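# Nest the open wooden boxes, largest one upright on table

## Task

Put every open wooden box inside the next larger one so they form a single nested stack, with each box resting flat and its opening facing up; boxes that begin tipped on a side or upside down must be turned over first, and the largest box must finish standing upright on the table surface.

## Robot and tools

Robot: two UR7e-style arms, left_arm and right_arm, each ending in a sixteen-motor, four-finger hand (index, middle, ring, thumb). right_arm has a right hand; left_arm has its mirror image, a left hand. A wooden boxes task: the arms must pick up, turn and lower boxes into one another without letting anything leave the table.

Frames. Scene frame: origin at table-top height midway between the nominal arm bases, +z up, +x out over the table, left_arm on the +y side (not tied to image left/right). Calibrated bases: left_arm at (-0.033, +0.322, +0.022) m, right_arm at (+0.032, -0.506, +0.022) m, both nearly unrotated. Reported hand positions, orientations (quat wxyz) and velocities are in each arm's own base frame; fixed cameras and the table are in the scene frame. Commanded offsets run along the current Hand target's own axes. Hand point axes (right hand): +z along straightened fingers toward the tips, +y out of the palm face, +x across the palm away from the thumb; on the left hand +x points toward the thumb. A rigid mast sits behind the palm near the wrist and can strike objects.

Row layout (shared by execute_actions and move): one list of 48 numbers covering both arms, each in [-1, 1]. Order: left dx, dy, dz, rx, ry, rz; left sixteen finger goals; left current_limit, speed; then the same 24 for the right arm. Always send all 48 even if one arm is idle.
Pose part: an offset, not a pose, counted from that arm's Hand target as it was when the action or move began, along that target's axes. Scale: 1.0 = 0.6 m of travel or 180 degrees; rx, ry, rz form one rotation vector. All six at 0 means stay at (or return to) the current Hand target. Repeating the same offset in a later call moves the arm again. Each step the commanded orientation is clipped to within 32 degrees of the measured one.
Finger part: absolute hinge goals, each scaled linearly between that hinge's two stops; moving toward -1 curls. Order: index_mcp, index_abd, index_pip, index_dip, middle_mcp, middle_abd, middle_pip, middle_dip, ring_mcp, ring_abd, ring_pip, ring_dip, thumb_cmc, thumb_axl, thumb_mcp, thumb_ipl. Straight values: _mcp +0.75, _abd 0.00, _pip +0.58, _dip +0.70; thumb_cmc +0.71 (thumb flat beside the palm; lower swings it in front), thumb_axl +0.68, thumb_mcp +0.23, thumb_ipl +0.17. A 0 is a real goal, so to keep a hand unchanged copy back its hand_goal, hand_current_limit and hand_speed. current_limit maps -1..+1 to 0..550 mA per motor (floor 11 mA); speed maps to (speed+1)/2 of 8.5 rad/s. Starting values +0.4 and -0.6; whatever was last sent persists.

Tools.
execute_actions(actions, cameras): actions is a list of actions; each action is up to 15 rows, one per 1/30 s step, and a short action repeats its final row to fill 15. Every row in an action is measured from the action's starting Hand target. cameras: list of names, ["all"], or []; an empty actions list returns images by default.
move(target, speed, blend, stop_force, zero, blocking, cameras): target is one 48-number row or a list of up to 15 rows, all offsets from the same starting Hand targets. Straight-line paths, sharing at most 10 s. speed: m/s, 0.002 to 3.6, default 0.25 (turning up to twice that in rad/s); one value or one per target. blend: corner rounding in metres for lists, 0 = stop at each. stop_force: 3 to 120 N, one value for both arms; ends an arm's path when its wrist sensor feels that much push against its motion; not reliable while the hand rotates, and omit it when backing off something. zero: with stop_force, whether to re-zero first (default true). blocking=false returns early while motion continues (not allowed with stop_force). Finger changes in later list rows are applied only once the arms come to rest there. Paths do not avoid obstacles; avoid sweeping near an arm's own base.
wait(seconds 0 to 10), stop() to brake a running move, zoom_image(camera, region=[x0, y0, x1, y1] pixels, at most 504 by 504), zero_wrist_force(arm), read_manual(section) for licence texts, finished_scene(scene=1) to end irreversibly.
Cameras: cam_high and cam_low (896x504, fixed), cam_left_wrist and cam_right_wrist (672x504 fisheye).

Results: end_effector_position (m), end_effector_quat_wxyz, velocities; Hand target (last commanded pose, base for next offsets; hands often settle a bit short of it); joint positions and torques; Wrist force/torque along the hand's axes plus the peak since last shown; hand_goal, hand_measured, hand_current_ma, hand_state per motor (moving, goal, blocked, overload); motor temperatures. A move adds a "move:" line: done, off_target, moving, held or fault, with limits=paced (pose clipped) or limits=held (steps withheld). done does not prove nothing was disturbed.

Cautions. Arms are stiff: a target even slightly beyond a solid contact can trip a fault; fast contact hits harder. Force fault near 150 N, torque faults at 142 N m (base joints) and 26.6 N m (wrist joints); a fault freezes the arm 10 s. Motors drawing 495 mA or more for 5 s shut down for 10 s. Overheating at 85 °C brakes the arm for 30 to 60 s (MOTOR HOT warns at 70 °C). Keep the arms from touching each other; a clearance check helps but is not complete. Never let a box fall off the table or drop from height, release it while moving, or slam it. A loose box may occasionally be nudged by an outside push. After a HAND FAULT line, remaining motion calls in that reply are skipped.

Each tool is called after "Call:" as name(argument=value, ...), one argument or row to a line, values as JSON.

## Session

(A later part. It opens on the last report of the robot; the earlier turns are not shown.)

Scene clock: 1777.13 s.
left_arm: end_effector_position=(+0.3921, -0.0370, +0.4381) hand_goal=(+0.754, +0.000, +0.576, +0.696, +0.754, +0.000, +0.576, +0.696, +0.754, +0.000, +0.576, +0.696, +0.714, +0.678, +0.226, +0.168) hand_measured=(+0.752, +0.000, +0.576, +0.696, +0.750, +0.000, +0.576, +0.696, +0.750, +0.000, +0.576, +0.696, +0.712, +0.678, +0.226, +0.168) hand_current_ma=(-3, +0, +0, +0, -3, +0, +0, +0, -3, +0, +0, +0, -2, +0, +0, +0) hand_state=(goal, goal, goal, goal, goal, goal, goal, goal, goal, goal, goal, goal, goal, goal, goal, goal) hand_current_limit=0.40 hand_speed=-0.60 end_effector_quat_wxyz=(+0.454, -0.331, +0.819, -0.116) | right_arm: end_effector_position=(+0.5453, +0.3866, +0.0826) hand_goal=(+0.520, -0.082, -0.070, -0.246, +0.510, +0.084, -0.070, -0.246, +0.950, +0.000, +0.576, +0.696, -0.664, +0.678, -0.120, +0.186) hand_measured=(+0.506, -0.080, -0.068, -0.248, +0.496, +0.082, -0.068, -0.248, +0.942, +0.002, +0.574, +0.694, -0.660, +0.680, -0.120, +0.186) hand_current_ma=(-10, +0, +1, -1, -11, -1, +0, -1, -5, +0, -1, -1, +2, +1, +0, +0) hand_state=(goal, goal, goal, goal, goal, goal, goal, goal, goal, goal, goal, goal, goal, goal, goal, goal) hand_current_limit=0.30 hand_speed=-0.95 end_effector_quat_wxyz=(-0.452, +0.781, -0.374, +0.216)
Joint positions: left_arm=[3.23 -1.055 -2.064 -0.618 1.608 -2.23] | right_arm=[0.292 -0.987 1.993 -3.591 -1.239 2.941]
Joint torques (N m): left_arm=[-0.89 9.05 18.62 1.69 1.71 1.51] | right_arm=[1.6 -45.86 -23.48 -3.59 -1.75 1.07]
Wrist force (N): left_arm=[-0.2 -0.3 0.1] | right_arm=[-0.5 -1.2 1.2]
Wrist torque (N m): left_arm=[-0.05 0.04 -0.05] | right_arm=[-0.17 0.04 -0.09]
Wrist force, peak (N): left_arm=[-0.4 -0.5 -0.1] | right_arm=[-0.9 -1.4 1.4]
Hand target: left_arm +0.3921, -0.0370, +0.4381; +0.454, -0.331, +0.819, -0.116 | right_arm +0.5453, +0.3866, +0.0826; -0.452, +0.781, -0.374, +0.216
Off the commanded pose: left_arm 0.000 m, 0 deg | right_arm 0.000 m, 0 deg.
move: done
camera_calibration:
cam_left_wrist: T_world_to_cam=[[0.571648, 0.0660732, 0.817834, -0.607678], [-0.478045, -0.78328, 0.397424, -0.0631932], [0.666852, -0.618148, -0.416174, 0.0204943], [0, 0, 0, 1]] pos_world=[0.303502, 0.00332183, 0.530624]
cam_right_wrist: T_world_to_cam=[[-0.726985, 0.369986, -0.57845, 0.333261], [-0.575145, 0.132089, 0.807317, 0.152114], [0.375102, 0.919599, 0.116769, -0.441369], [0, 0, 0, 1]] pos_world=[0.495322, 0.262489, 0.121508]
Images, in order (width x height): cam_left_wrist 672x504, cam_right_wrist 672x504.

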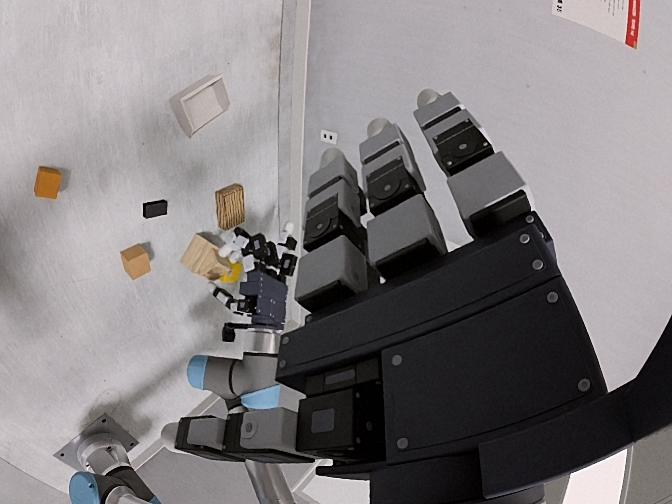

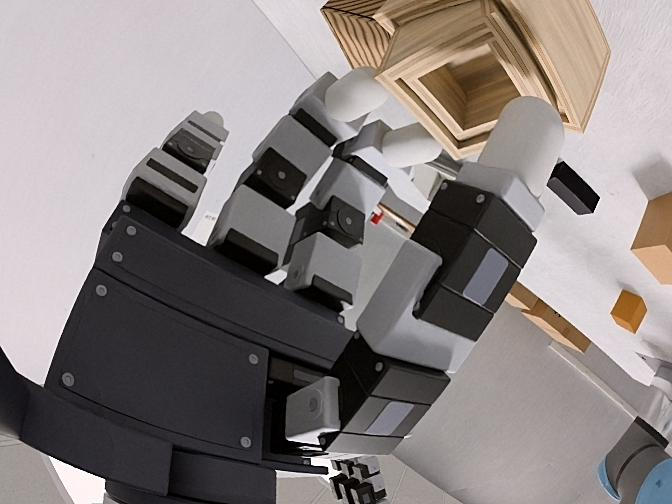

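Call:
execute_actions(
  actions=[],
)

Call:
zoom_image(
  camera="cam_right_wrist",
  region=[330, 0, 620, 210],
)

Call:
zoom_image(
  camera="cam_left_wrist",
  region=[140, 200, 280, 320],
)

Scene clock: 1788.17 s.
left_arm: end_effector_position=(+0.3921, -0.0370, +0.4381) hand_goal=(+0.754, +0.000, +0.576, +0.696, +0.754, +0.000, +0.576, +0.696, +0.754, +0.000, +0.576, +0.696, +0.714, +0.678, +0.226, +0.168) hand_measured=(+0.752, +0.000, +0.576, +0.696, +0.750, +0.000, +0.576, +0.696, +0.750, +0.000, +0.576, +0.696, +0.712, +0.678, +0.226, +0.168) hand_current_ma=(-3, +0, +0, +0, -3, +0, +0, +0, -3, +0, +0, +0, -2, +0, +0, +0) hand_state=(goal, goal, goal, goal, goal, goal, goal, goal, goal, goal, goal, goal, goal, goal, goal, goal) hand_current_limit=0.40 hand_speed=-0.60 end_effector_quat_wxyz=(+0.454, -0.331, +0.819, -0.116) | right_arm: end_effector_position=(+0.5453, +0.3866, +0.0826) hand_goal=(+0.520, -0.082, -0.070, -0.246, +0.510, +0.084, -0.070, -0.246, +0.950, +0.000, +0.576, +0.696, -0.664, +0.678, -0.120, +0.186) hand_measured=(+0.506, -0.080, -0.068, -0.248, +0.496, +0.082, -0.068, -0.248, +0.942, +0.002, +0.574, +0.694, -0.660, +0.680, -0.120, +0.186) hand_current_ma=(-10, +0, +1, -1, -11, -1, +0, -1, -5, +0, -1, -1, +2, +1, +0, +0) hand_state=(goal, goal, goal, goal, goal, goal, goal, goal, goal, goal, goal, goal, goal, goal, goal, goal) hand_current_limit=0.30 hand_speed=-0.95 end_effector_quat_wxyz=(-0.452, +0.781, -0.374, +0.216)
Joint positions: left_arm=[3.23 -1.055 -2.064 -0.618 1.608 -2.23] | right_arm=[0.292 -0.987 1.993 -3.591 -1.239 2.941]
Joint velocities: within noise
Joint torques (N m): left_arm=[-0.84 9.31 17.97 1.77 1.7 1.31] | right_arm=[-3.67 -46.72 -23.26 -3.43 -1.58 -0.03]
Motor temperatures (°C): left_arm=[34 38 35 39 45 45] | right_arm=[32 36 35 41 42 39]
Wrist force (N): left_arm=[-0.1 -0.2 -0.2] | right_arm=[-0.6 -1.2 1.3]
Wrist torque (N m): left_arm=[-0.01 0.01 -0.04] | right_arm=[-0.18 0.05 -0.10]
Wrist force, peak (N): left_arm=[-0.6 -0.1 0.0] | right_arm=[-0.8 -1.5 1.4]
Hand target: left_arm +0.3921, -0.0370, +0.4381; +0.454, -0.331, +0.819, -0.116 | right_arm +0.5453, +0.3866, +0.0826; -0.452, +0.781, -0.374, +0.216
Off the commanded pose: left_arm 0.000 m, 0 deg | right_arm 0.000 m, 0 deg.
camera_calibration:
cam_left_wrist: T_world_to_cam=[[0.571648, 0.0660732, 0.817834, -0.607678], [-0.478045, -0.78328, 0.397424, -0.0631932], [0.666852, -0.618148, -0.416174, 0.0204943], [0, 0, 0, 1]] pos_world=[0.303502, 0.00332183, 0.530624]
cam_right_wrist: T_world_to_cam=[[-0.726985, 0.369986, -0.57845, 0.333261], [-0.575145, 0.132089, 0.807317, 0.152114], [0.375102, 0.919599, 0.116769, -0.441369], [0, 0, 0, 1]] pos_world=[0.495322, 0.262489, 0.121508]

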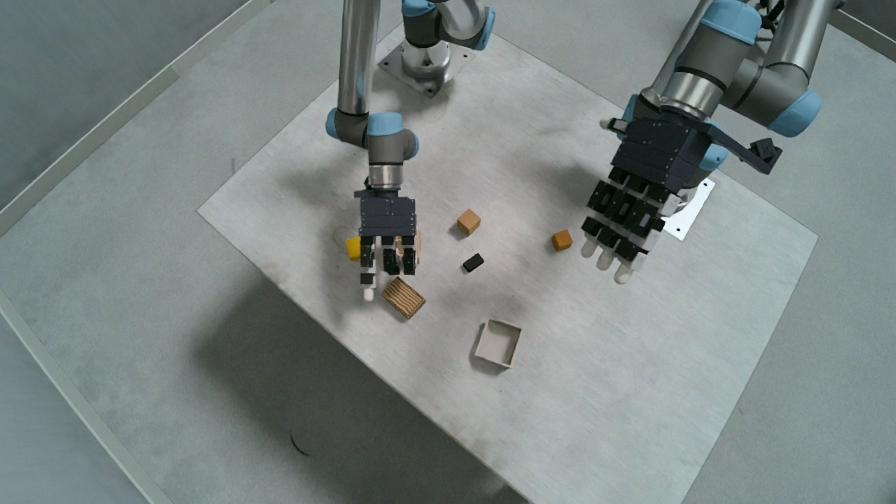

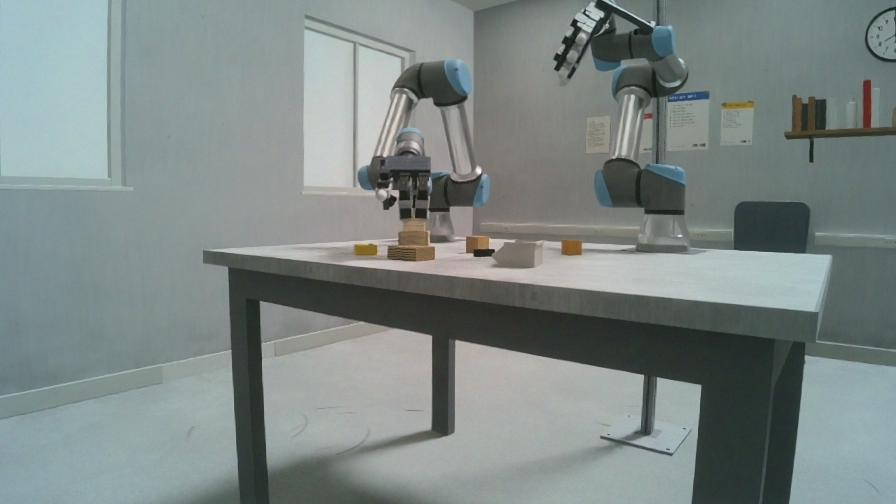

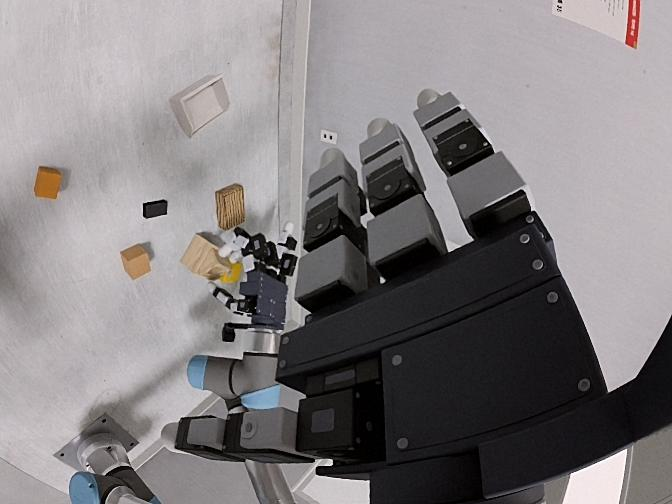

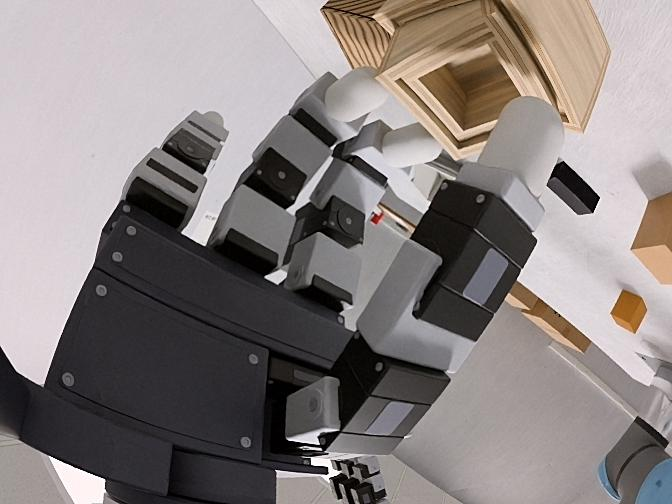

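Scaled by 1.738 from the camera's 672x504 image, which has a finer 960x720 frame.

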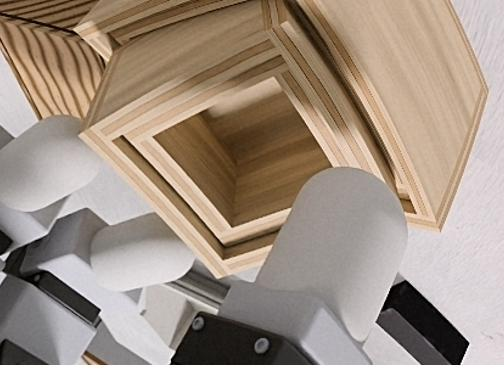

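Scaled by 3.600 from the camera's 672x504 image, which has a finer 960x720 frame.

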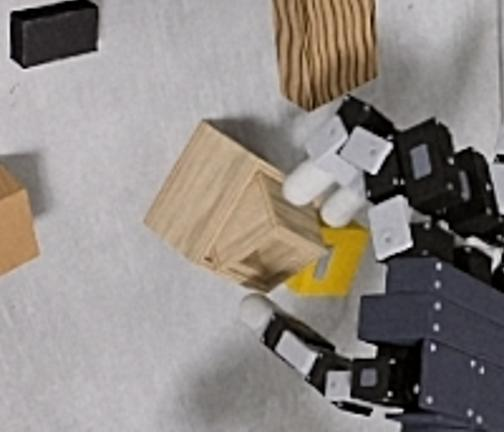

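Call:
zoom_image(
  camera="cam_right_wrist",
  region=[430, 0, 530, 80],
)

Call:
zoom_image(
  camera="cam_right_wrist",
  region=[370, 50, 500, 170],
)

Call:
zoom_image(
  camera="cam_low",
  region=[390, 205, 445, 255],
)

Scaled by 5.040 from the camera's 672x504 image, which has a finer 960x720 frame.

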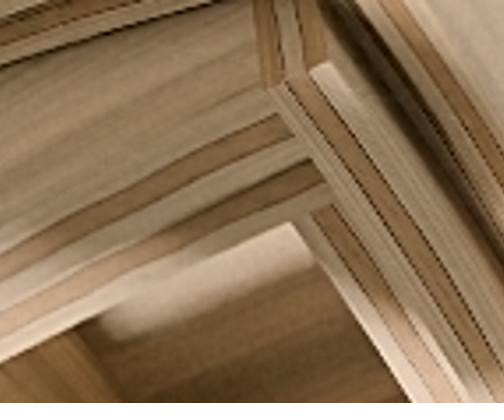

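Scaled by 3.877 from the camera's 672x504 image, which has a finer 960x720 frame.

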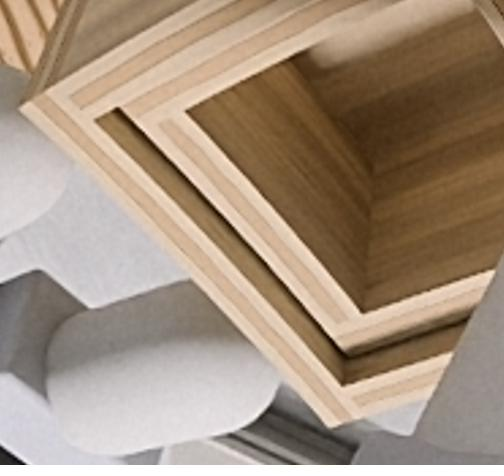

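Scaled by 9.164 from the camera's 896x504 image, which has a finer 1280x720 frame.

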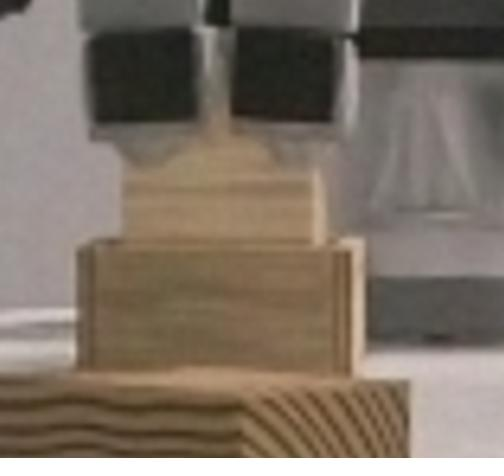

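Call:
zoom_image(
  camera="cam_low",
  region=[397, 214, 433, 236],
)

Call:
zoom_image(
  camera="cam_left_wrist",
  region=[175, 225, 245, 285],
)

Scaled by 14.000 from the camera's 896x504 image, which has a finer 1280x720 frame.

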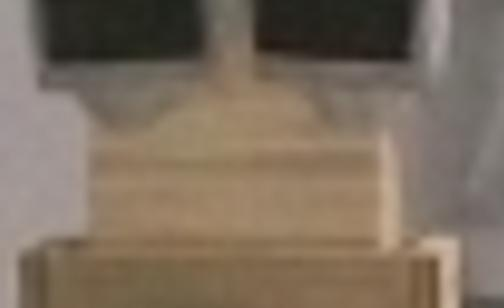

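Scaled by 7.200 from the camera's 672x504 image, which has a finer 960x720 frame.

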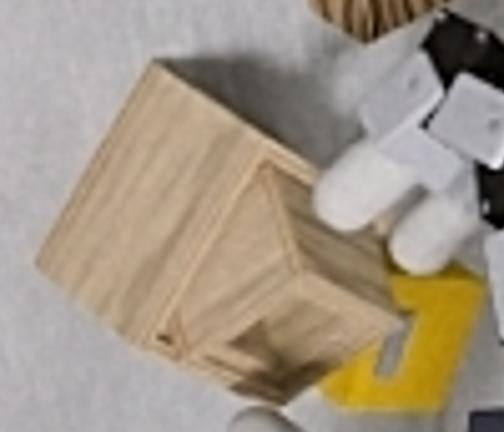

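Call:
move(
  target=[
    [0,0,0,0,0,0, 0.754,0,0.576,0.696,0.754,0,0.576,0.696,0.754,0,0.576,0.696,0.714,0.678,0.226,0.168,0.4,-0.6, 0,0,0,0,0,0, 0.56,-0.083,-0.07,-0.246,0.55,0.083,-0.07,-0.246,0.95,0,0.576,0.696,-0.664,0.678,-0.05,0.10,0.3,-0.9],
    [0,0,0,0,0,0, 0.754,0,0.576,0.696,0.754,0,0.576,0.696,0.754,0,0.576,0.696,0.714,0.678,0.226,0.168,0.4,-0.6, 0,0.00583,-0.0101,0,0,0, 0.56,-0.083,-0.07,-0.246,0.55,0.083,-0.07,-0.246,0.95,0,0.576,0.696,-0.664,0.678,-0.05,0.10,0.3,-0.9],
  ],
  speed=0.03,
  cameras=["cam_right_wrist","cam_left_wrist"],
)

Call:
zoom_image(
  camera="cam_left_wrist",
  region=[175, 225, 245, 285],
)

Call:
zoom_image(
  camera="cam_right_wrist",
  region=[330, 0, 620, 210],
)

Scene clock: 1877.13 s.
left_arm: end_effector_position=(+0.3921, -0.0370, +0.4381) hand_goal=(+0.754, +0.000, +0.576, +0.696, +0.754, +0.000, +0.576, +0.696, +0.754, +0.000, +0.576, +0.696, +0.714, +0.678, +0.226, +0.168) hand_measured=(+0.752, +0.000, +0.576, +0.696, +0.750, +0.000, +0.576, +0.696, +0.750, +0.000, +0.576, +0.696, +0.712, +0.678, +0.226, +0.168) hand_current_ma=(-3, +0, +0, +0, -3, +0, +0, +0, -3, +0, +0, +0, -2, +0, +0, +0) hand_state=(goal, goal, goal, goal, goal, goal, goal, goal, goal, goal, goal, goal, goal, goal, goal, goal) hand_current_limit=0.40 hand_speed=-0.60 end_effector_quat_wxyz=(+0.454, -0.331, +0.819, -0.116) | right_arm: end_effector_position=(+0.5400, +0.3823, +0.0826) hand_goal=(+0.560, -0.082, -0.070, -0.246, +0.550, +0.084, -0.070, -0.246, +0.950, +0.000, +0.576, +0.696, -0.664, +0.678, -0.050, +0.100) hand_measured=(+0.546, -0.080, -0.068, -0.248, +0.536, +0.082, -0.068, -0.248, +0.942, +0.002, +0.574, +0.694, -0.660, +0.680, -0.052, +0.102) hand_current_ma=(-11, +0, +1, -1, -11, -1, +0, -1, -5, +0, -1, -1, +1, +1, -1, +1) hand_state=(goal, goal, goal, goal, goal, goal, goal, goal, goal, goal, goal, goal, goal, goal, goal, goal) hand_current_limit=0.30 hand_speed=-0.90 end_effector_quat_wxyz=(-0.452, +0.781, -0.374, +0.216)
Joint positions: left_arm=[3.23 -1.055 -2.064 -0.618 1.608 -2.23] | right_arm=[0.287 -0.997 2.013 -3.601 -1.234 2.938]
Joint torques (N m): left_arm=[-1.66 9.37 18.13 1.59 1.69 1.51] | right_arm=[-9.19 -48.6 -3.76 -4.65 2.59 -1.92]
Wrist force (N): left_arm=[-0.3 -0.2 0.0] | right_arm=[-0.5 -1.1 1.1]
Wrist torque (N m): left_arm=[-0.02 0.04 -0.05] | right_arm=[-0.15 0.04 0.04]
Wrist force, peak (N): left_arm=[-0.7 -0.4 0.1] | right_arm=[-1.0 -1.6 1.3]
Hand target: left_arm +0.3921, -0.0370, +0.4381; +0.454, -0.331, +0.819, -0.116 | right_arm +0.5399, +0.3822, +0.0826; -0.452, +0.781, -0.374, +0.216
Off the commanded pose: left_arm 0.000 m, 0 deg | right_arm 0.000 m, 0 deg.
move: done
camera_calibration:
cam_left_wrist: T_world_to_cam=[[0.571648, 0.0660732, 0.817834, -0.607678], [-0.478045, -0.78328, 0.397424, -0.0631932], [0.666852, -0.618148, -0.416174, 0.0204943], [0, 0, 0, 1]] pos_world=[0.303502, 0.00332183, 0.530624]
cam_right_wrist: T_world_to_cam=[[-0.726985, 0.369986, -0.57845, 0.330999], [-0.575145, 0.132089, 0.807317, 0.149634], [0.375102, 0.919599, 0.116769, -0.435427], [0, 0, 0, 1]] pos_world=[0.490022, 0.258189, 0.121508]
Images, in order (width x height): cam_left_wrist 672x504, cam_right_wrist 672x504.

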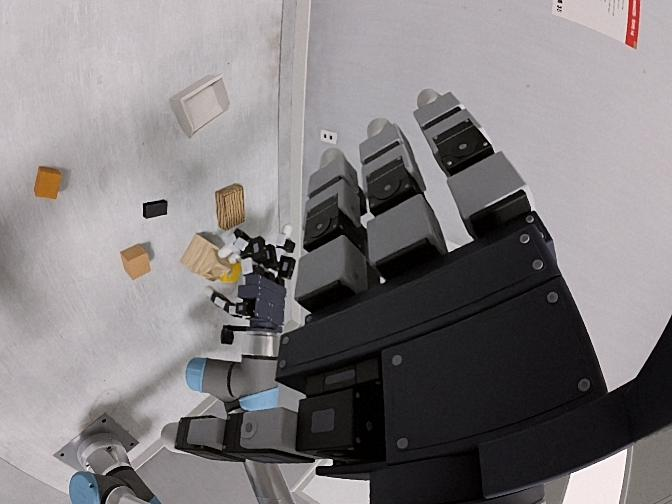

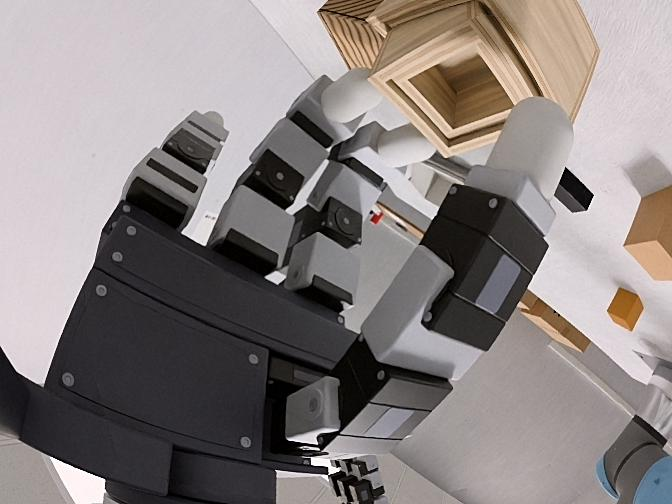

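Scaled by 7.200 from the camera's 672x504 image, which has a finer 960x720 frame.

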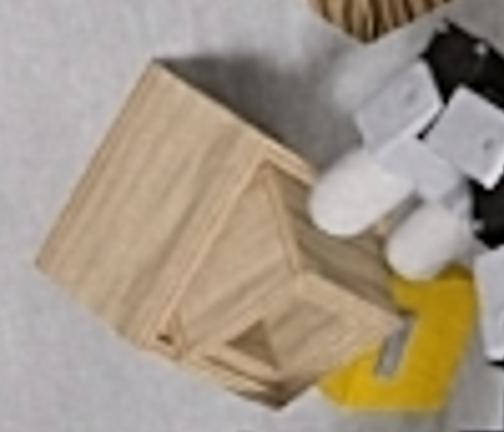

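Scaled by 1.738 from the camera's 672x504 image, which has a finer 960x720 frame.

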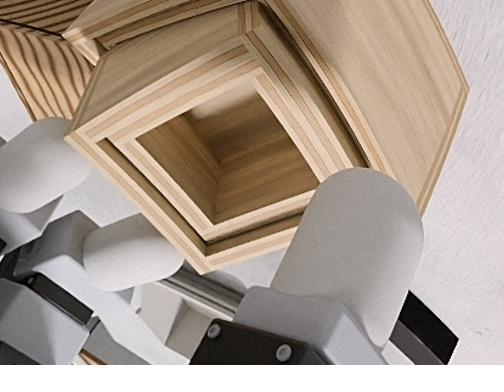

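Call:
zoom_image(
  camera="cam_left_wrist",
  region=[192, 255, 232, 285],
)

Call:
zoom_image(
  camera="cam_right_wrist",
  region=[450, 0, 590, 110],
)

Scaled by 12.600 from the camera's 672x504 image, which has a finer 960x720 frame.

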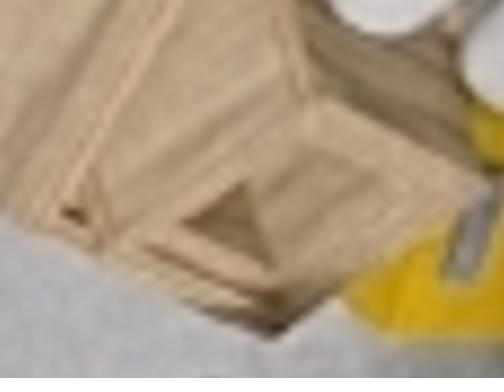

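Scaled by 3.600 from the camera's 672x504 image, which has a finer 960x720 frame.

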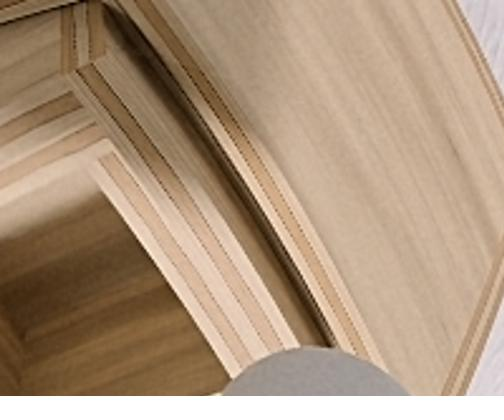

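Call:
move(
  target=[0,0,0,0,0,0, 0.754,0,0.576,0.696,0.754,0,0.576,0.696,0.754,0,0.576,0.696,0.714,0.678,0.226,0.168,0.4,-0.6, 0,0.0173,0.01,0,0,0, 0.56,-0.083,-0.07,-0.246,0.55,0.083,-0.07,-0.246,0.95,0,0.576,0.696,-0.664,0.678,-0.05,0.10,0.3,-0.9],
  speed=0.03,
  stop_force=4,
  cameras=["cam_right_wrist","cam_left_wrist"],
)

Call:
zoom_image(
  camera="cam_left_wrist",
  region=[175, 225, 245, 285],
)

Call:
zoom_image(
  camera="cam_right_wrist",
  region=[330, 0, 620, 210],
)

Call:
zoom_image(
  camera="cam_low",
  region=[390, 205, 445, 255],
)

Scene clock: 1890.70 s.
left_arm: end_effector_position=(+0.3921, -0.0370, +0.4381) hand_goal=(+0.754, +0.000, +0.576, +0.696, +0.754, +0.000, +0.576, +0.696, +0.754, +0.000, +0.576, +0.696, +0.714, +0.678, +0.226, +0.168) hand_measured=(+0.752, +0.000, +0.576, +0.696, +0.750, +0.000, +0.576, +0.696, +0.750, +0.000, +0.576, +0.696, +0.712, +0.678, +0.226, +0.168) hand_current_ma=(-3, +0, +0, +0, -3, +0, +0, +0, -3, +0, +0, +0, -2, +0, +0, +0) hand_state=(goal, goal, goal, goal, goal, goal, goal, goal, goal, goal, goal, goal, goal, goal, goal, goal) hand_current_limit=0.40 hand_speed=-0.60 end_effector_quat_wxyz=(+0.454, -0.331, +0.819, -0.116) | right_arm: end_effector_position=(+0.5399, +0.3822, +0.0706) hand_goal=(+0.560, -0.082, -0.070, -0.246, +0.550, +0.084, -0.070, -0.246, +0.950, +0.000, +0.576, +0.696, -0.664, +0.678, -0.050, +0.100) hand_measured=(+0.546, -0.080, -0.068, -0.248, +0.536, +0.082, -0.068, -0.248, +0.942, +0.002, +0.574, +0.694, -0.660, +0.680, -0.052, +0.102) hand_current_ma=(-11, +0, +1, -1, -11, -1, +0, -1, -5, +0, -1, -1, +1, +1, -1, +1) hand_state=(goal, goal, goal, goal, goal, goal, goal, goal, goal, goal, goal, goal, goal, goal, goal, goal) hand_current_limit=0.30 hand_speed=-0.90 end_effector_quat_wxyz=(-0.452, +0.781, -0.374, +0.216)
Joint positions: left_arm=[3.23 -1.055 -2.064 -0.618 1.608 -2.23] | right_arm=[0.287 -0.971 2.015 -3.63 -1.234 2.938]
Joint torques (N m): left_arm=[-1.05 10.41 18.41 1.64 1.7 1.4] | right_arm=[-5.53 -24.41 -4.24 -4.35 2.08 1.15]
Wrist force (N): left_arm=[-0.1 -0.3 0.0] | right_arm=[-0.8 -1.2 1.3]
Wrist torque (N m): left_arm=[-0.03 0.03 -0.04] | right_arm=[-0.18 0.07 -0.01]
Wrist force, peak (N): left_arm=[-0.4 -0.5 0.0] | right_arm=[-0.8 -1.4 1.6]
Hand target: left_arm +0.3921, -0.0370, +0.4381; +0.454, -0.331, +0.819, -0.116 | right_arm +0.5399, +0.3822, +0.0706; -0.452, +0.781, -0.374, +0.216
Off the commanded pose: left_arm 0.000 m, 0 deg | right_arm 0.000 m, 0 deg.
move: done
camera_calibration:
cam_left_wrist: T_world_to_cam=[[0.571648, 0.0660732, 0.817834, -0.607678], [-0.478045, -0.78328, 0.397424, -0.0631932], [0.666852, -0.618148, -0.416174, 0.0204943], [0, 0, 0, 1]] pos_world=[0.303502, 0.00332183, 0.530624]
cam_right_wrist: T_world_to_cam=[[-0.72697, 0.369908, -0.578517, 0.324042], [-0.57522, 0.132062, 0.807268, 0.159327], [0.375016, 0.919634, 0.116773, -0.433863], [0, 0, 0, 1]] pos_world=[0.489922, 0.258089, 0.109508]
Images, in order (width x height): cam_left_wrist 672x504, cam_right_wrist 672x504.

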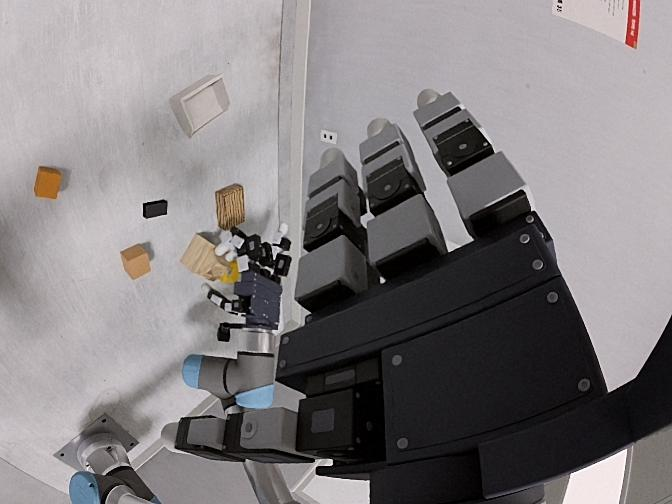

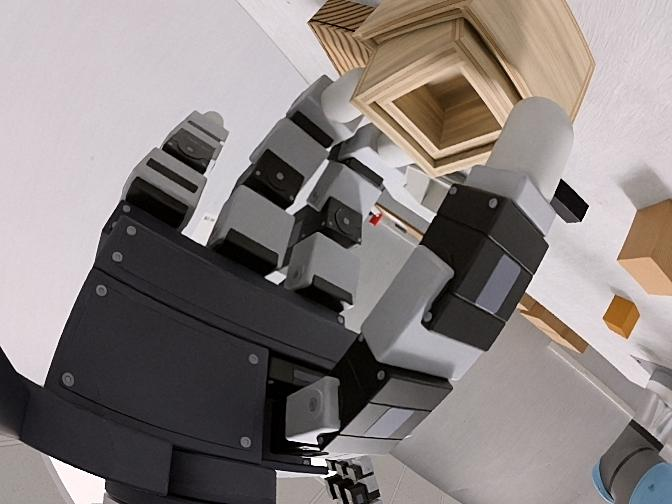

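Scaled by 7.200 from the camera's 672x504 image, which has a finer 960x720 frame.

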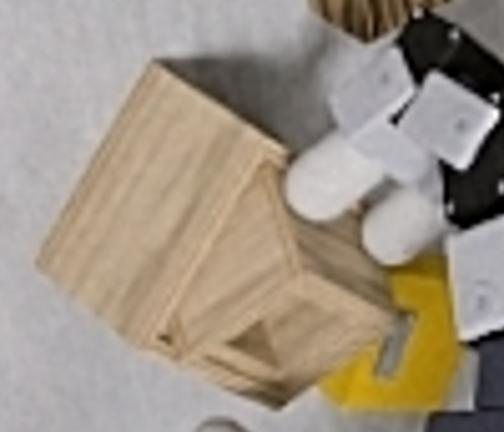

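Scaled by 1.738 from the camera's 672x504 image, which has a finer 960x720 frame.

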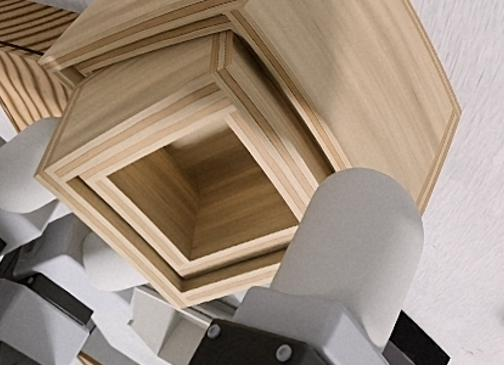

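This scene's latest camera images include none from cam_low. They are from: cam_left_wrist, cam_right_wrist. cam_low's image comes with the result of a call that names it in "cameras".

Call:
move(
  target=[0,0,0,0,0,0, 0.754,0,0.576,0.696,0.754,0,0.576,0.696,0.754,0,0.576,0.696,0.714,0.678,0.226,0.168,0.4,-0.6, 0,0,0,0,0,0, 0.50,-0.083,-0.07,-0.246,0.49,0.083,-0.07,-0.246,0.95,0,0.576,0.696,-0.664,0.678,-0.17,0.16,0.2,-0.93],
  speed=0.03,
  cameras=["cam_right_wrist","cam_left_wrist","cam_low"],
)

Call:
zoom_image(
  camera="cam_left_wrist",
  region=[175, 225, 245, 285],
)

Call:
zoom_image(
  camera="cam_right_wrist",
  region=[330, 0, 620, 210],
)

Call:
zoom_image(
  camera="cam_low",
  region=[390, 205, 445, 255],
)

Scene clock: 1899.30 s.
left_arm: end_effector_position=(+0.3921, -0.0370, +0.4381) hand_goal=(+0.754, +0.000, +0.576, +0.696, +0.754, +0.000, +0.576, +0.696, +0.754, +0.000, +0.576, +0.696, +0.714, +0.678, +0.226, +0.168) hand_measured=(+0.752, +0.000, +0.576, +0.696, +0.750, +0.000, +0.576, +0.696, +0.750, +0.000, +0.576, +0.696, +0.712, +0.678, +0.226, +0.168) hand_current_ma=(-3, +0, +0, +0, -3, +0, +0, +0, -3, +0, +0, +0, -2, +0, +0, +0) hand_state=(goal, goal, goal, goal, goal, goal, goal, goal, goal, goal, goal, goal, goal, goal, goal, goal) hand_current_limit=0.40 hand_speed=-0.60 end_effector_quat_wxyz=(+0.454, -0.331, +0.819, -0.116) | right_arm: end_effector_position=(+0.5399, +0.3822, +0.0706) hand_goal=(+0.500, -0.082, -0.070, -0.246, +0.490, +0.084, -0.070, -0.246, +0.950, +0.000, +0.576, +0.696, -0.664, +0.678, -0.170, +0.160) hand_measured=(+0.500, -0.080, -0.068, -0.248, +0.492, +0.082, -0.068, -0.248, +0.942, +0.002, +0.574, +0.694, -0.660, +0.680, -0.166, +0.158) hand_current_ma=(+0, +0, +1, +0, +1, -1, +0, +0, -5, +0, -1, -1, +1, +1, +1, -1) hand_state=(goal, goal, goal, goal, goal, goal, goal, goal, goal, goal, goal, goal, goal, goal, goal, goal) hand_current_limit=0.20 hand_speed=-0.93 end_effector_quat_wxyz=(-0.452, +0.781, -0.374, +0.216)
Joint positions: left_arm=[3.23 -1.055 -2.064 -0.618 1.608 -2.23] | right_arm=[0.287 -0.971 2.015 -3.63 -1.234 2.938]
Joint torques (N m): left_arm=[-1.55 9.75 17.64 1.78 1.73 1.42] | right_arm=[5.05 -24.11 -4.12 -3.56 0.36 1.85]
Wrist force (N): left_arm=[-0.1 -0.2 -0.1] | right_arm=[-0.7 -1.2 1.7]
Wrist torque (N m): left_arm=[-0.01 0.03 -0.04] | right_arm=[-0.14 0.06 0.01]
Wrist force, peak (N): left_arm=[-0.5 -0.4 -0.1] | right_arm=[-1.0 -1.9 1.7]
Hand target: left_arm +0.3921, -0.0370, +0.4381; +0.454, -0.331, +0.819, -0.116 | right_arm +0.5399, +0.3822, +0.0706; -0.452, +0.781, -0.374, +0.216
Off the commanded pose: left_arm 0.000 m, 0 deg | right_arm 0.000 m, 0 deg.
move: done
camera_calibration:
cam_left_wrist: T_world_to_cam=[[0.571648, 0.0660732, 0.817834, -0.607678], [-0.478045, -0.78328, 0.397424, -0.0631932], [0.666852, -0.618148, -0.416174, 0.0204943], [0, 0, 0, 1]] pos_world=[0.303502, 0.00332183, 0.530624]
cam_right_wrist: T_world_to_cam=[[-0.726985, 0.369986, -0.57845, 0.324022], [-0.575145, 0.132089, 0.807317, 0.159278], [0.375102, 0.919599, 0.116769, -0.433896], [0, 0, 0, 1]] pos_world=[0.489922, 0.258089, 0.109508]
Images, in order (width x height): cam_low 896x504, cam_left_wrist 672x504, cam_right_wrist 672x504.

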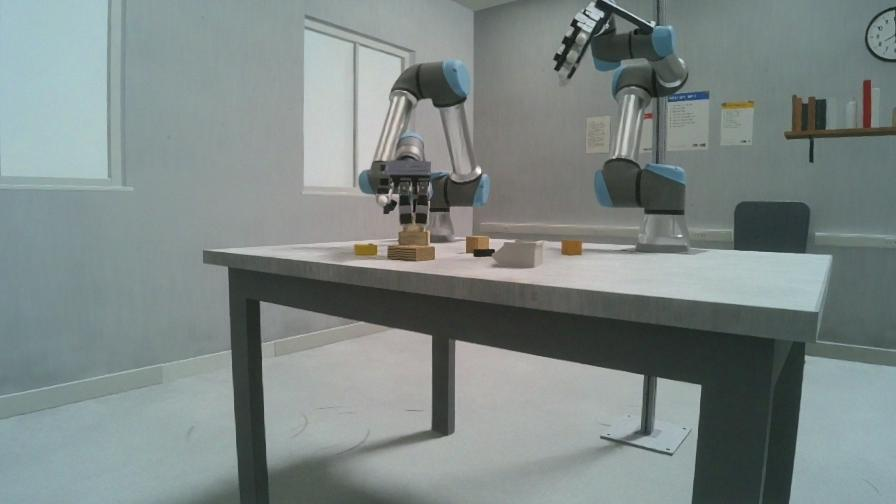

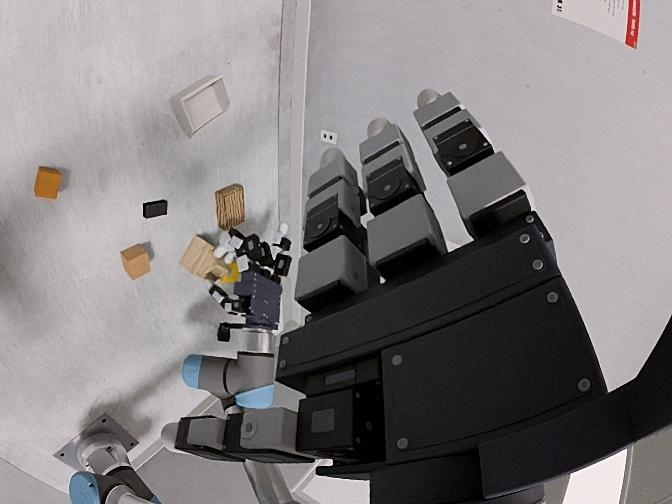

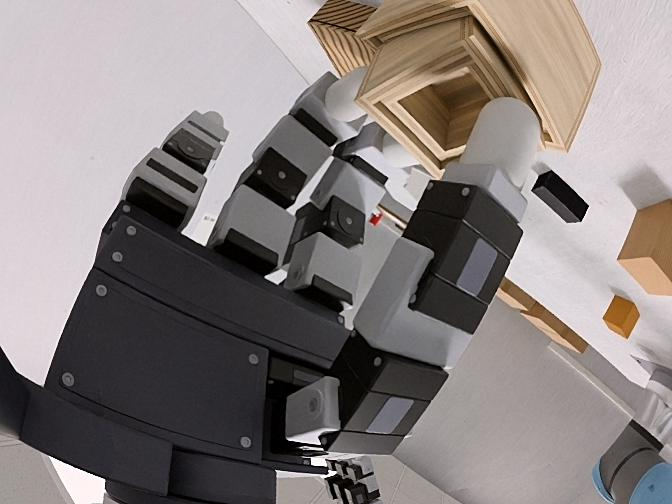

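Scaled by 7.200 from the camera's 672x504 image, which has a finer 960x720 frame.

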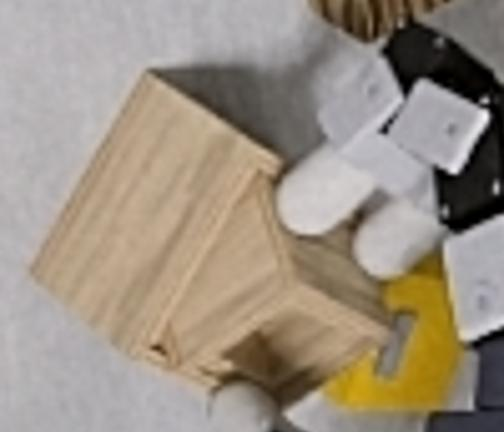

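Scaled by 1.738 from the camera's 672x504 image, which has a finer 960x720 frame.

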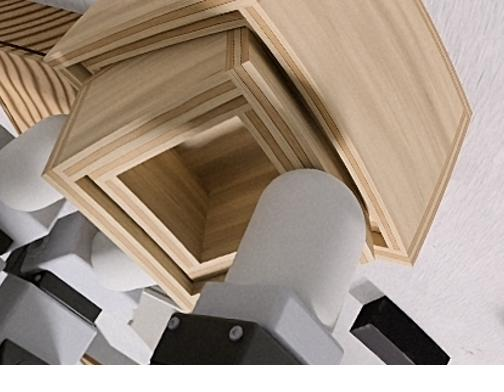

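Scaled by 9.164 from the camera's 896x504 image, which has a finer 1280x720 frame.

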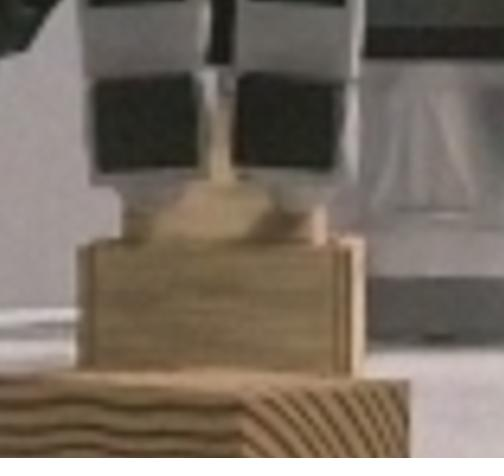

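Call:
move(
  target=[0,0,0,0,0,0, 0.754,0,0.576,0.696,0.754,0,0.576,0.696,0.754,0,0.576,0.696,0.714,0.678,0.226,0.168,0.4,-0.6, 0,0,0,0,0,0, 0.50,-0.083,-0.07,-0.246,0.49,0.083,-0.07,-0.246,0.95,0,0.576,0.696,-0.664,0.678,-0.25,0.16,0.2,-0.93],
  speed=0.03,
  cameras=["cam_right_wrist","cam_left_wrist"],
)

Call:
zoom_image(
  camera="cam_left_wrist",
  region=[175, 225, 245, 285],
)

Call:
zoom_image(
  camera="cam_right_wrist",
  region=[330, 0, 620, 210],
)

Scene clock: 1905.50 s.
left_arm: end_effector_position=(+0.3921, -0.0370, +0.4381) hand_goal=(+0.754, +0.000, +0.576, +0.696, +0.754, +0.000, +0.576, +0.696, +0.754, +0.000, +0.576, +0.696, +0.714, +0.678, +0.226, +0.168) hand_measured=(+0.752, +0.000, +0.576, +0.696, +0.750, +0.000, +0.576, +0.696, +0.750, +0.000, +0.576, +0.696, +0.712, +0.678, +0.226, +0.168) hand_current_ma=(-3, +0, +0, +0, -3, +0, +0, +0, -3, +0, +0, +0, -2, +0, +0, +0) hand_state=(goal, goal, goal, goal, goal, goal, goal, goal, goal, goal, goal, goal, goal, goal, goal, goal) hand_current_limit=0.40 hand_speed=-0.60 end_effector_quat_wxyz=(+0.454, -0.331, +0.819, -0.116) | right_arm: end_effector_position=(+0.5399, +0.3822, +0.0706) hand_goal=(+0.500, -0.082, -0.070, -0.246, +0.490, +0.084, -0.070, -0.246, +0.950, +0.000, +0.576, +0.696, -0.664, +0.678, -0.250, +0.160) hand_measured=(+0.500, -0.080, -0.068, -0.248, +0.492, +0.082, -0.068, -0.248, +0.942, +0.002, +0.574, +0.694, -0.662, +0.680, -0.246, +0.162) hand_current_ma=(+0, +0, +1, +0, +1, -1, +0, +0, -5, +0, -1, -1, +1, +1, +2, +1) hand_state=(goal, goal, goal, goal, goal, goal, goal, goal, goal, goal, goal, goal, goal, goal, goal, goal) hand_current_limit=0.20 hand_speed=-0.93 end_effector_quat_wxyz=(-0.452, +0.781, -0.374, +0.216)
Joint positions: left_arm=[3.23 -1.055 -2.064 -0.618 1.608 -2.23] | right_arm=[0.287 -0.971 2.015 -3.63 -1.234 2.938]
Joint torques (N m): left_arm=[-2.23 9.77 18.81 1.86 1.56 1.33] | right_arm=[3.61 -24.7 -4.45 -1.29 -1.32 1.96]
Wrist force (N): left_arm=[-0.2 -0.2 0.0] | right_arm=[-0.6 -2.0 2.0]
Wrist torque (N m): left_arm=[-0.03 0.04 -0.05] | right_arm=[-0.21 0.04 0.01]
Wrist force, peak (N): left_arm=[-0.5 -0.1 0.3] | right_arm=[-0.8 -3.0 0.8]
Hand target: left_arm +0.3921, -0.0370, +0.4381; +0.454, -0.331, +0.819, -0.116 | right_arm +0.5399, +0.3822, +0.0706; -0.452, +0.781, -0.374, +0.216
Off the commanded pose: left_arm 0.000 m, 0 deg | right_arm 0.000 m, 0 deg.
move: done
camera_calibration:
cam_left_wrist: T_world_to_cam=[[0.571648, 0.0660732, 0.817834, -0.607678], [-0.478045, -0.78328, 0.397424, -0.0631932], [0.666852, -0.618148, -0.416174, 0.0204943], [0, 0, 0, 1]] pos_world=[0.303502, 0.00332183, 0.530624]
cam_right_wrist: T_world_to_cam=[[-0.726985, 0.369986, -0.57845, 0.324022], [-0.575145, 0.132089, 0.807317, 0.159278], [0.375102, 0.919599, 0.116769, -0.433896], [0, 0, 0, 1]] pos_world=[0.489922, 0.258089, 0.109508]
Images, in order (width x height): cam_left_wrist 672x504, cam_right_wrist 672x504.

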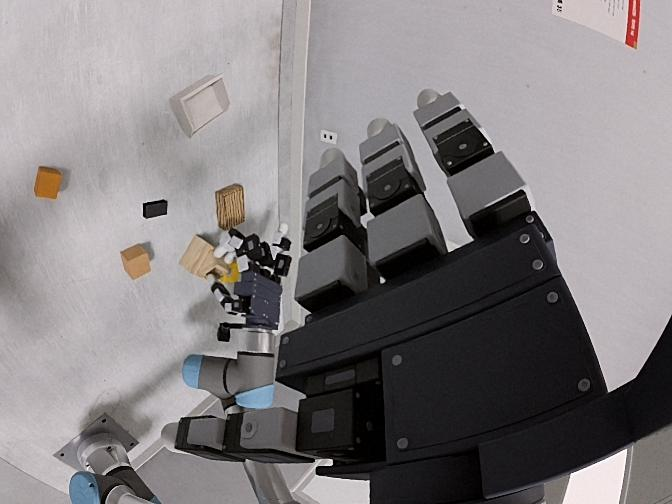

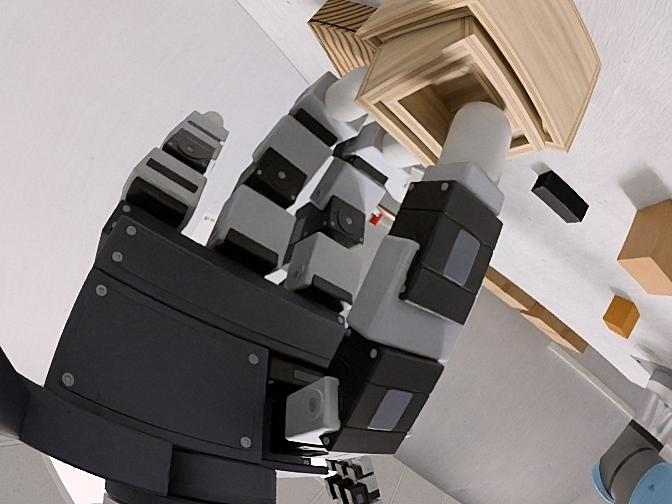

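Scaled by 7.200 from the camera's 672x504 image, which has a finer 960x720 frame.

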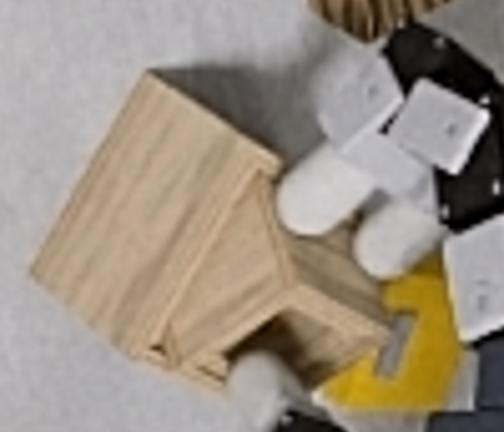

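Scaled by 1.738 from the camera's 672x504 image, which has a finer 960x720 frame.

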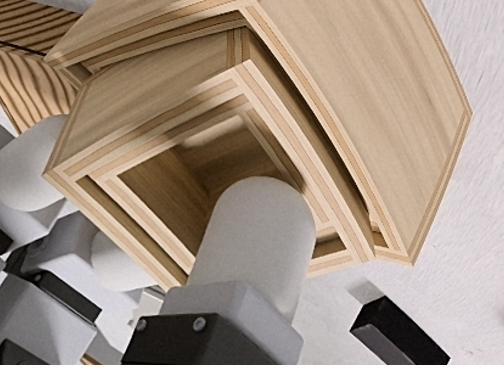

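Call:
move(
  target=[
    [0,0,0,0,0,0, 0.754,0,0.576,0.696,0.754,0,0.576,0.696,0.754,0,0.576,0.696,0.714,0.678,0.226,0.168,0.4,-0.6, 0,-0.00667,0.01155,0,0,0, 0.50,-0.083,-0.07,-0.246,0.49,0.083,-0.07,-0.246,0.95,0,0.576,0.696,-0.664,0.678,-0.25,0.16,0.2,-0.93],
    [0,0,0,0,0,0, 0.754,0,0.576,0.696,0.754,0,0.576,0.696,0.754,0,0.576,0.696,0.714,0.678,0.226,0.168,0.4,-0.6, 0,-0.00667,0.01155,0,0,0, 0.445,-0.083,-0.07,-0.246,0.435,0.083,-0.07,-0.246,0.95,0,0.576,0.696,-0.664,0.678,-0.135,-0.254,0.2,-0.9],
  ],
  speed=0.03,
  cameras=["cam_right_wrist","cam_left_wrist"],
)

Call:
zoom_image(
  camera="cam_left_wrist",
  region=[175, 225, 245, 285],
)

Call:
zoom_image(
  camera="cam_right_wrist",
  region=[330, 0, 620, 210],
)

Scene clock: 1931.57 s.
left_arm: end_effector_position=(+0.3921, -0.0370, +0.4381) hand_goal=(+0.754, +0.000, +0.576, +0.696, +0.754, +0.000, +0.576, +0.696, +0.754, +0.000, +0.576, +0.696, +0.714, +0.678, +0.226, +0.168) hand_measured=(+0.752, +0.000, +0.576, +0.696, +0.750, +0.000, +0.576, +0.696, +0.750, +0.000, +0.576, +0.696, +0.712, +0.678, +0.226, +0.168) hand_current_ma=(-3, +0, +0, +0, -3, +0, +0, +0, -3, +0, +0, +0, -2, +0, +0, +0) hand_state=(goal, goal, goal, goal, goal, goal, goal, goal, goal, goal, goal, goal, goal, goal, goal, goal) hand_current_limit=0.40 hand_speed=-0.60 end_effector_quat_wxyz=(+0.454, -0.331, +0.819, -0.116) | right_arm: end_effector_position=(+0.5461, +0.3872, +0.0706) hand_goal=(+0.446, -0.082, -0.070, -0.246, +0.436, +0.084, -0.070, -0.246, +0.950, +0.000, +0.576, +0.696, -0.664, +0.678, -0.134, -0.254) hand_measured=(+0.444, -0.080, -0.068, -0.248, +0.434, +0.082, -0.068, -0.248, +0.942, +0.002, +0.574, +0.694, -0.662, +0.680, -0.128, -0.240) hand_current_ma=(-1, +0, +0, +0, -1, -1, +0, +0, -5, +0, -1, -1, +1, +1, +5, +16) hand_state=(goal, goal, goal, goal, goal, goal, goal, goal, goal, goal, goal, goal, goal, goal, goal, goal) hand_current_limit=0.20 hand_speed=-0.90 end_effector_quat_wxyz=(-0.452, +0.781, -0.374, +0.216)
Joint positions: left_arm=[3.23 -1.055 -2.064 -0.618 1.608 -2.23] | right_arm=[0.293 -0.96 1.991 -3.618 -1.239 2.942]
Joint torques (N m): left_arm=[-1.46 9.4 17.18 1.87 1.53 1.5] | right_arm=[9.58 -24.19 -23.31 -1.14 -1.84 1.93]
Wrist force (N): left_arm=[-0.4 0.0 -0.1] | right_arm=[-0.9 -1.2 1.4]
Wrist torque (N m): left_arm=[0.00 0.06 -0.06] | right_arm=[-0.19 0.09 -0.15]
Wrist force, peak (N): left_arm=[-0.6 -0.4 -0.1] | right_arm=[-0.6 -2.8 1.5]
Hand target: left_arm +0.3921, -0.0370, +0.4381; +0.454, -0.331, +0.819, -0.116 | right_arm +0.5461, +0.3872, +0.0706; -0.452, +0.781, -0.374, +0.216
Off the commanded pose: left_arm 0.000 m, 0 deg | right_arm 0.000 m, 0 deg.
move: done
camera_calibration:
cam_left_wrist: T_world_to_cam=[[0.571648, 0.0660732, 0.817834, -0.607678], [-0.478045, -0.78328, 0.397424, -0.0631932], [0.666852, -0.618148, -0.416174, 0.0204943], [0, 0, 0, 1]] pos_world=[0.303502, 0.00332183, 0.530624]
cam_right_wrist: T_world_to_cam=[[-0.727017, 0.369993, -0.578404, 0.326688], [-0.575103, 0.132068, 0.80735, 0.162164], [0.375103, 0.919599, 0.116769, -0.44082], [0, 0, 0, 1]] pos_world=[0.496122, 0.263089, 0.109508]
Images, in order (width x height): cam_left_wrist 672x504, cam_right_wrist 672x504.

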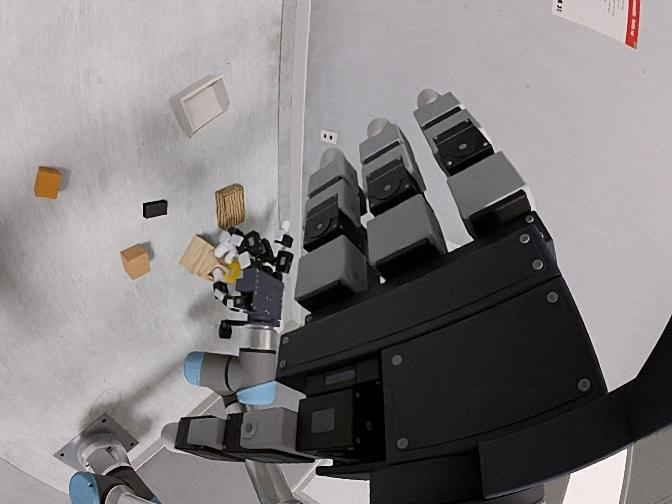

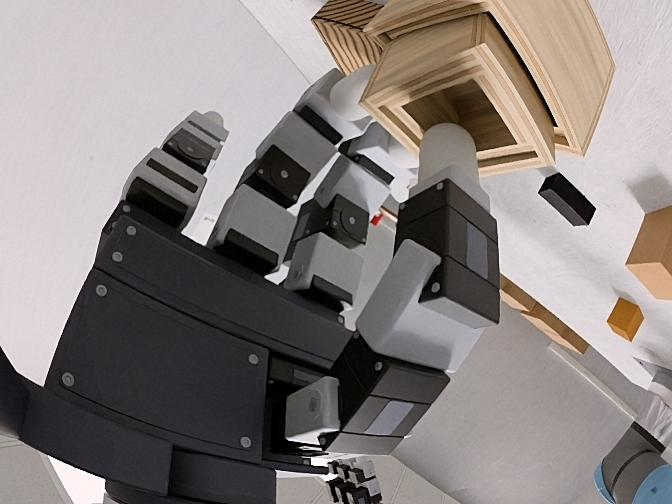

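Scaled by 7.200 from the camera's 672x504 image, which has a finer 960x720 frame.

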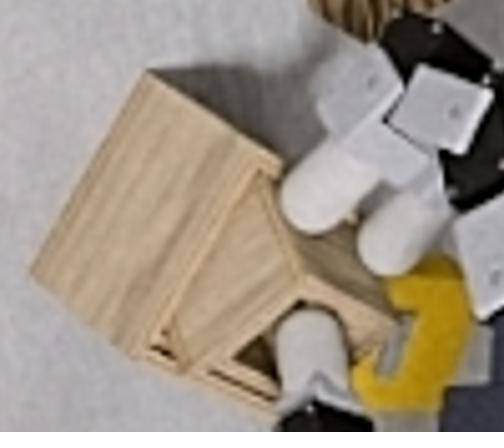

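Scaled by 1.738 from the camera's 672x504 image, which has a finer 960x720 frame.

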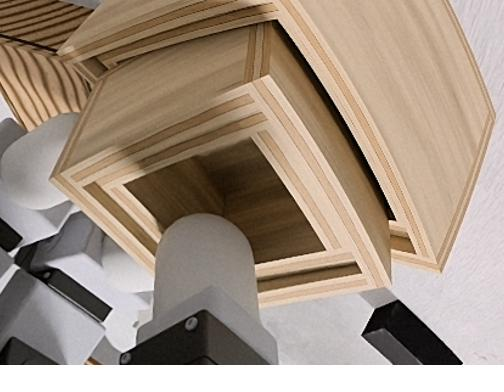

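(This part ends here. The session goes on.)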